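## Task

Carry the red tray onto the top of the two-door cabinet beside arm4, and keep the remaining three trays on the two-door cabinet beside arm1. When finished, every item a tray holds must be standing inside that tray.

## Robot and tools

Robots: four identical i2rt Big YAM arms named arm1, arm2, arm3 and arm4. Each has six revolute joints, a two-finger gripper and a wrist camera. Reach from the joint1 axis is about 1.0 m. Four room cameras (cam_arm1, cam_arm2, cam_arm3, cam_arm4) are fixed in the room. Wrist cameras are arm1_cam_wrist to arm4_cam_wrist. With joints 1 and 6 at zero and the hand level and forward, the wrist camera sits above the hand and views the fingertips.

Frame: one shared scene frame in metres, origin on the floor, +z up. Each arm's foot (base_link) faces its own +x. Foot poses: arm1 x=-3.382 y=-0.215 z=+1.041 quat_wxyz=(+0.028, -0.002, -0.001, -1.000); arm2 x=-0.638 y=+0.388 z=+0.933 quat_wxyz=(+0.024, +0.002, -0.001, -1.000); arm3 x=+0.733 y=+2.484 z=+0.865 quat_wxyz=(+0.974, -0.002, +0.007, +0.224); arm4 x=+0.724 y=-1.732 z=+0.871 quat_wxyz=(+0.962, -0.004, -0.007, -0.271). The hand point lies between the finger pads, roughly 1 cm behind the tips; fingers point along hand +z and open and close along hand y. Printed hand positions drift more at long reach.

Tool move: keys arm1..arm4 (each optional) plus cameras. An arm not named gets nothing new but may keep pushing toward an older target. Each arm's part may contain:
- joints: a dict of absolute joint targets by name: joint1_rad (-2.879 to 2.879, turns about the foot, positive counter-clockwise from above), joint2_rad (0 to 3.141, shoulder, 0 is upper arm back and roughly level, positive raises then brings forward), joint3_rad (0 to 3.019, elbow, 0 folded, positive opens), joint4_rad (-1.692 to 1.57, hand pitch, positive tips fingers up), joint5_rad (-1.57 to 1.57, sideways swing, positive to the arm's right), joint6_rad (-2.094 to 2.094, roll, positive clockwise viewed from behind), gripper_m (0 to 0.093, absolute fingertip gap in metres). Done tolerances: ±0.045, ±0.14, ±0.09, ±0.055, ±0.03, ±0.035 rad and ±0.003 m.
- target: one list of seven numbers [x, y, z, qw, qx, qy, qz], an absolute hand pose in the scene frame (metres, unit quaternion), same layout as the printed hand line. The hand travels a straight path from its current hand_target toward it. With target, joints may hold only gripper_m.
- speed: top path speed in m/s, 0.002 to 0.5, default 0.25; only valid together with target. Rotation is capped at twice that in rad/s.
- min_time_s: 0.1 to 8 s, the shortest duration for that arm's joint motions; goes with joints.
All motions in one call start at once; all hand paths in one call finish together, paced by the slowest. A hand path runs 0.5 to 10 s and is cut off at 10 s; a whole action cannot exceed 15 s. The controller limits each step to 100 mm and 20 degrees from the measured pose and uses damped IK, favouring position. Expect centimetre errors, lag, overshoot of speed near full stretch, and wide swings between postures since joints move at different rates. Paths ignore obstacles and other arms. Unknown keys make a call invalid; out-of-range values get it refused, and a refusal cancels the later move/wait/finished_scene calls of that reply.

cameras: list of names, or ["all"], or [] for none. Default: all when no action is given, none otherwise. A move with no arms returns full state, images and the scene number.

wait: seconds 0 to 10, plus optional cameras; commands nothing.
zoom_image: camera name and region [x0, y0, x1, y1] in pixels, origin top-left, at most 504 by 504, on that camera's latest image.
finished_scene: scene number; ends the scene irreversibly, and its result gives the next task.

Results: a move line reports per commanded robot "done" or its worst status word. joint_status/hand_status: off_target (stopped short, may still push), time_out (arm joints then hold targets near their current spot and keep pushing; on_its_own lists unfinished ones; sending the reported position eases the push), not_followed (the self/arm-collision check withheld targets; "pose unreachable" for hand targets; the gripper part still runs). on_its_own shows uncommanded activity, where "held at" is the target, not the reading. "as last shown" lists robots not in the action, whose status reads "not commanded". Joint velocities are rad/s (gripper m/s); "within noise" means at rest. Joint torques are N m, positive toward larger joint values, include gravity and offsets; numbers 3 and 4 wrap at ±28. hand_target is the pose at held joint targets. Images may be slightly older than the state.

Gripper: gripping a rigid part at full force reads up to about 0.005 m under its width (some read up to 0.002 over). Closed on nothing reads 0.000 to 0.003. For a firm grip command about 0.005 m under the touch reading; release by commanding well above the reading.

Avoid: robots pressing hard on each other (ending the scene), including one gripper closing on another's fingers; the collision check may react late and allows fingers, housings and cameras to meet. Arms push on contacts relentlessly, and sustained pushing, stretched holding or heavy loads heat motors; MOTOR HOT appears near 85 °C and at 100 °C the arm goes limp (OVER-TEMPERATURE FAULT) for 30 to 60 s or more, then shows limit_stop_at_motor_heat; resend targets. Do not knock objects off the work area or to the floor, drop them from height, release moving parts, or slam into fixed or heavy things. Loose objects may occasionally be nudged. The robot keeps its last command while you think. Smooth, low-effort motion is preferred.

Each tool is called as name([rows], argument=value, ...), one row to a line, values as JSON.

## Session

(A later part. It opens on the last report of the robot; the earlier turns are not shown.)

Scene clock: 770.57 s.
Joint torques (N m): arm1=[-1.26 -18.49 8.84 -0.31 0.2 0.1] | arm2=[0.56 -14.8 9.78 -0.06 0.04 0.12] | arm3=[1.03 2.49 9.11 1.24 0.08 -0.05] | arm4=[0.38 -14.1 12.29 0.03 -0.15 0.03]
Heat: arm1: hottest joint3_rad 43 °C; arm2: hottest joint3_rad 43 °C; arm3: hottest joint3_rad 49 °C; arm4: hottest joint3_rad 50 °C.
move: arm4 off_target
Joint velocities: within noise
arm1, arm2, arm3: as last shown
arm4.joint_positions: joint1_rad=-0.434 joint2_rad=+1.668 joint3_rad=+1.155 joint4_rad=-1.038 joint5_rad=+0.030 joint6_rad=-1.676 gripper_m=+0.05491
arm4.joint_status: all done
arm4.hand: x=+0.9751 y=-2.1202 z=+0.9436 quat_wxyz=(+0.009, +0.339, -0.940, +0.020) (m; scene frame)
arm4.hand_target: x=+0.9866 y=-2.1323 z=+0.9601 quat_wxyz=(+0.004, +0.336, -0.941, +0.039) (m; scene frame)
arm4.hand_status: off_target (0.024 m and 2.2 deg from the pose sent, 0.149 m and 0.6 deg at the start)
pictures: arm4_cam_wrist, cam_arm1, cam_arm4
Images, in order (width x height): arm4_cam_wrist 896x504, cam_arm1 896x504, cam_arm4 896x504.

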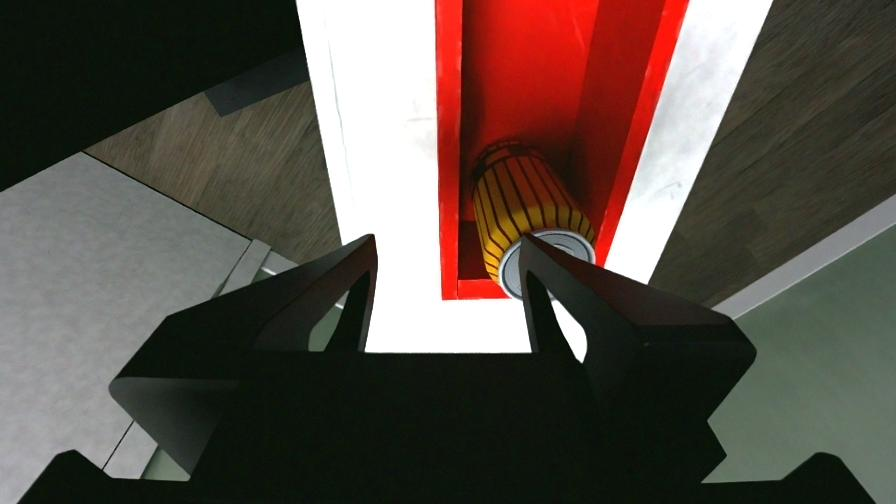

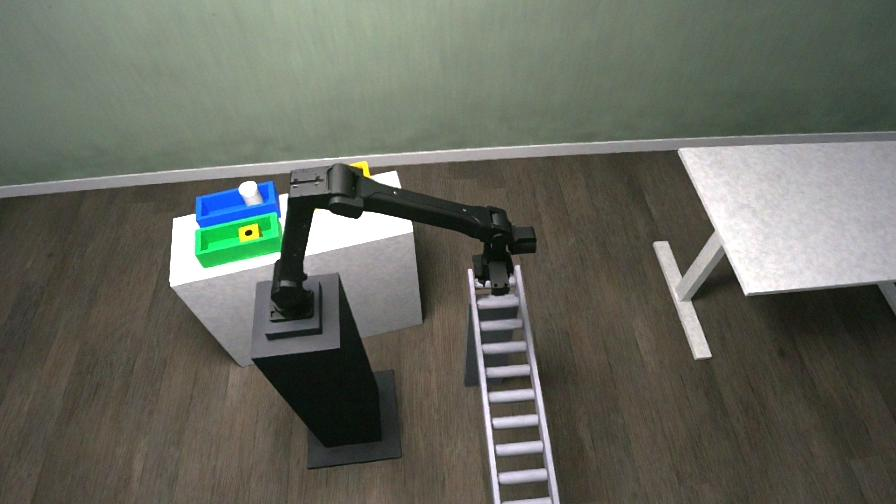

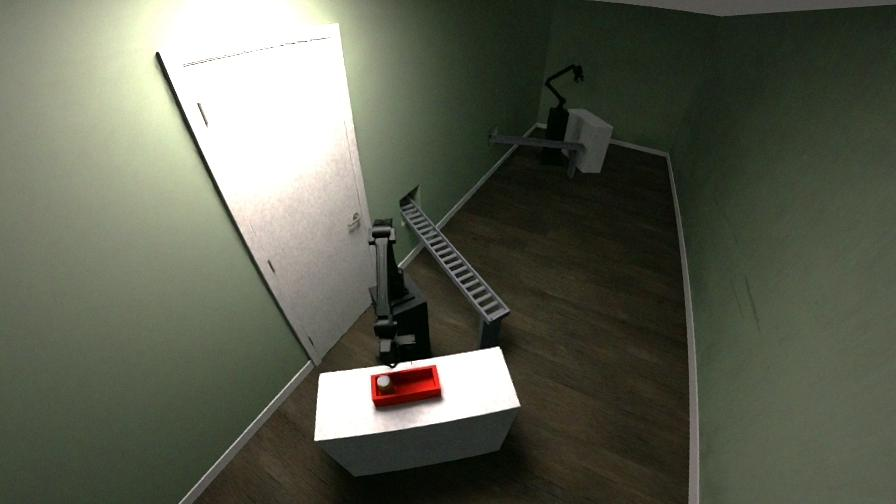

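move(arm1={"joints": {"joint1_rad": -2.1}, "min_time_s": 1.5}, cameras=["cam_arm1"])

zoom_image(camera="cam_arm1", region=[170, 140, 430, 290])

Scene clock: 783.70 s.
Joint torques (N m): arm1=[-0.56 -18.26 8.85 -0.28 0.13 0.11] | arm2=[0.44 -14.68 9.88 -0.1 0.03 0.14] | arm3=[1.08 2.43 9.16 1.13 0.08 -0.06] | arm4=[-0.67 -13.98 12.25 0.17 -0.14 0.07]
Heat: arm1: hottest joint3_rad 43 °C; arm2: hottest joint3_rad 43 °C; arm3: hottest joint3_rad 49 °C; arm4: hottest joint3_rad 50 °C.
move: arm1 done
Joint velocities: within noise
arm1.joint_positions: joint1_rad=-2.103 joint2_rad=+1.887 joint3_rad=+1.463 joint4_rad=-1.084 joint5_rad=+0.004 joint6_rad=+1.567 gripper_m=+0.03789
arm1.joint_status: all done
arm1.hand: x=-3.1208 y=+0.2895 z=+1.1031 quat_wxyz=(+0.008, +0.234, +0.972, +0.028) (m; scene frame)
arm1.hand_target: x=-3.1168 y=+0.3006 z=+1.1090 quat_wxyz=(+0.010, +0.235, +0.971, +0.036) (m; scene frame)
arm1.hand_status: not commanded
arm2, arm3, arm4: as last shown
pictures: cam_arm1
Images, in order (width x height): cam_arm1 896x504.

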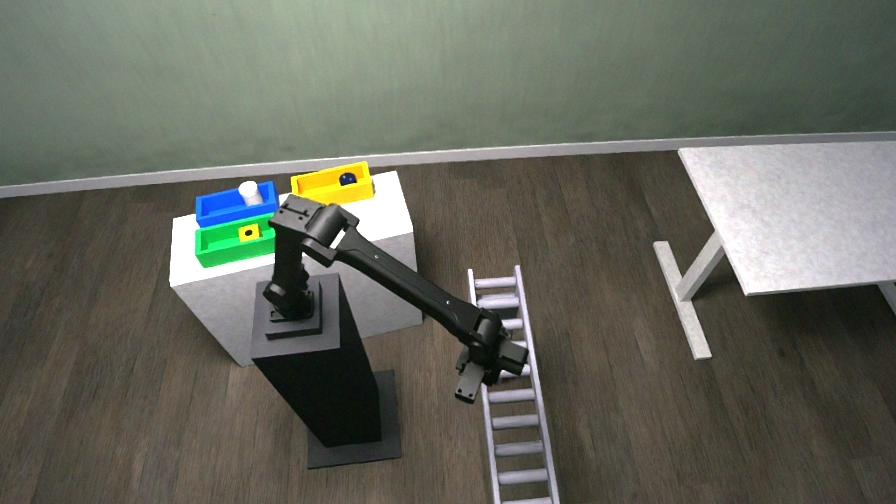

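Scaled by 1.938 from the camera's 896x504 image, which has a finer 1280x720 frame.

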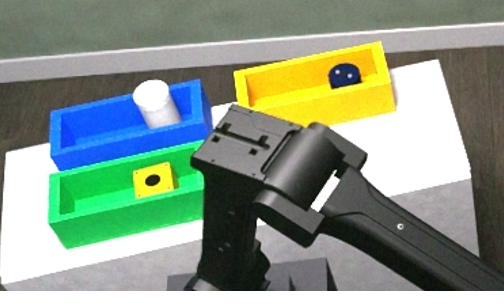

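finished_scene(scene=2)

The scene is finished: the task was done.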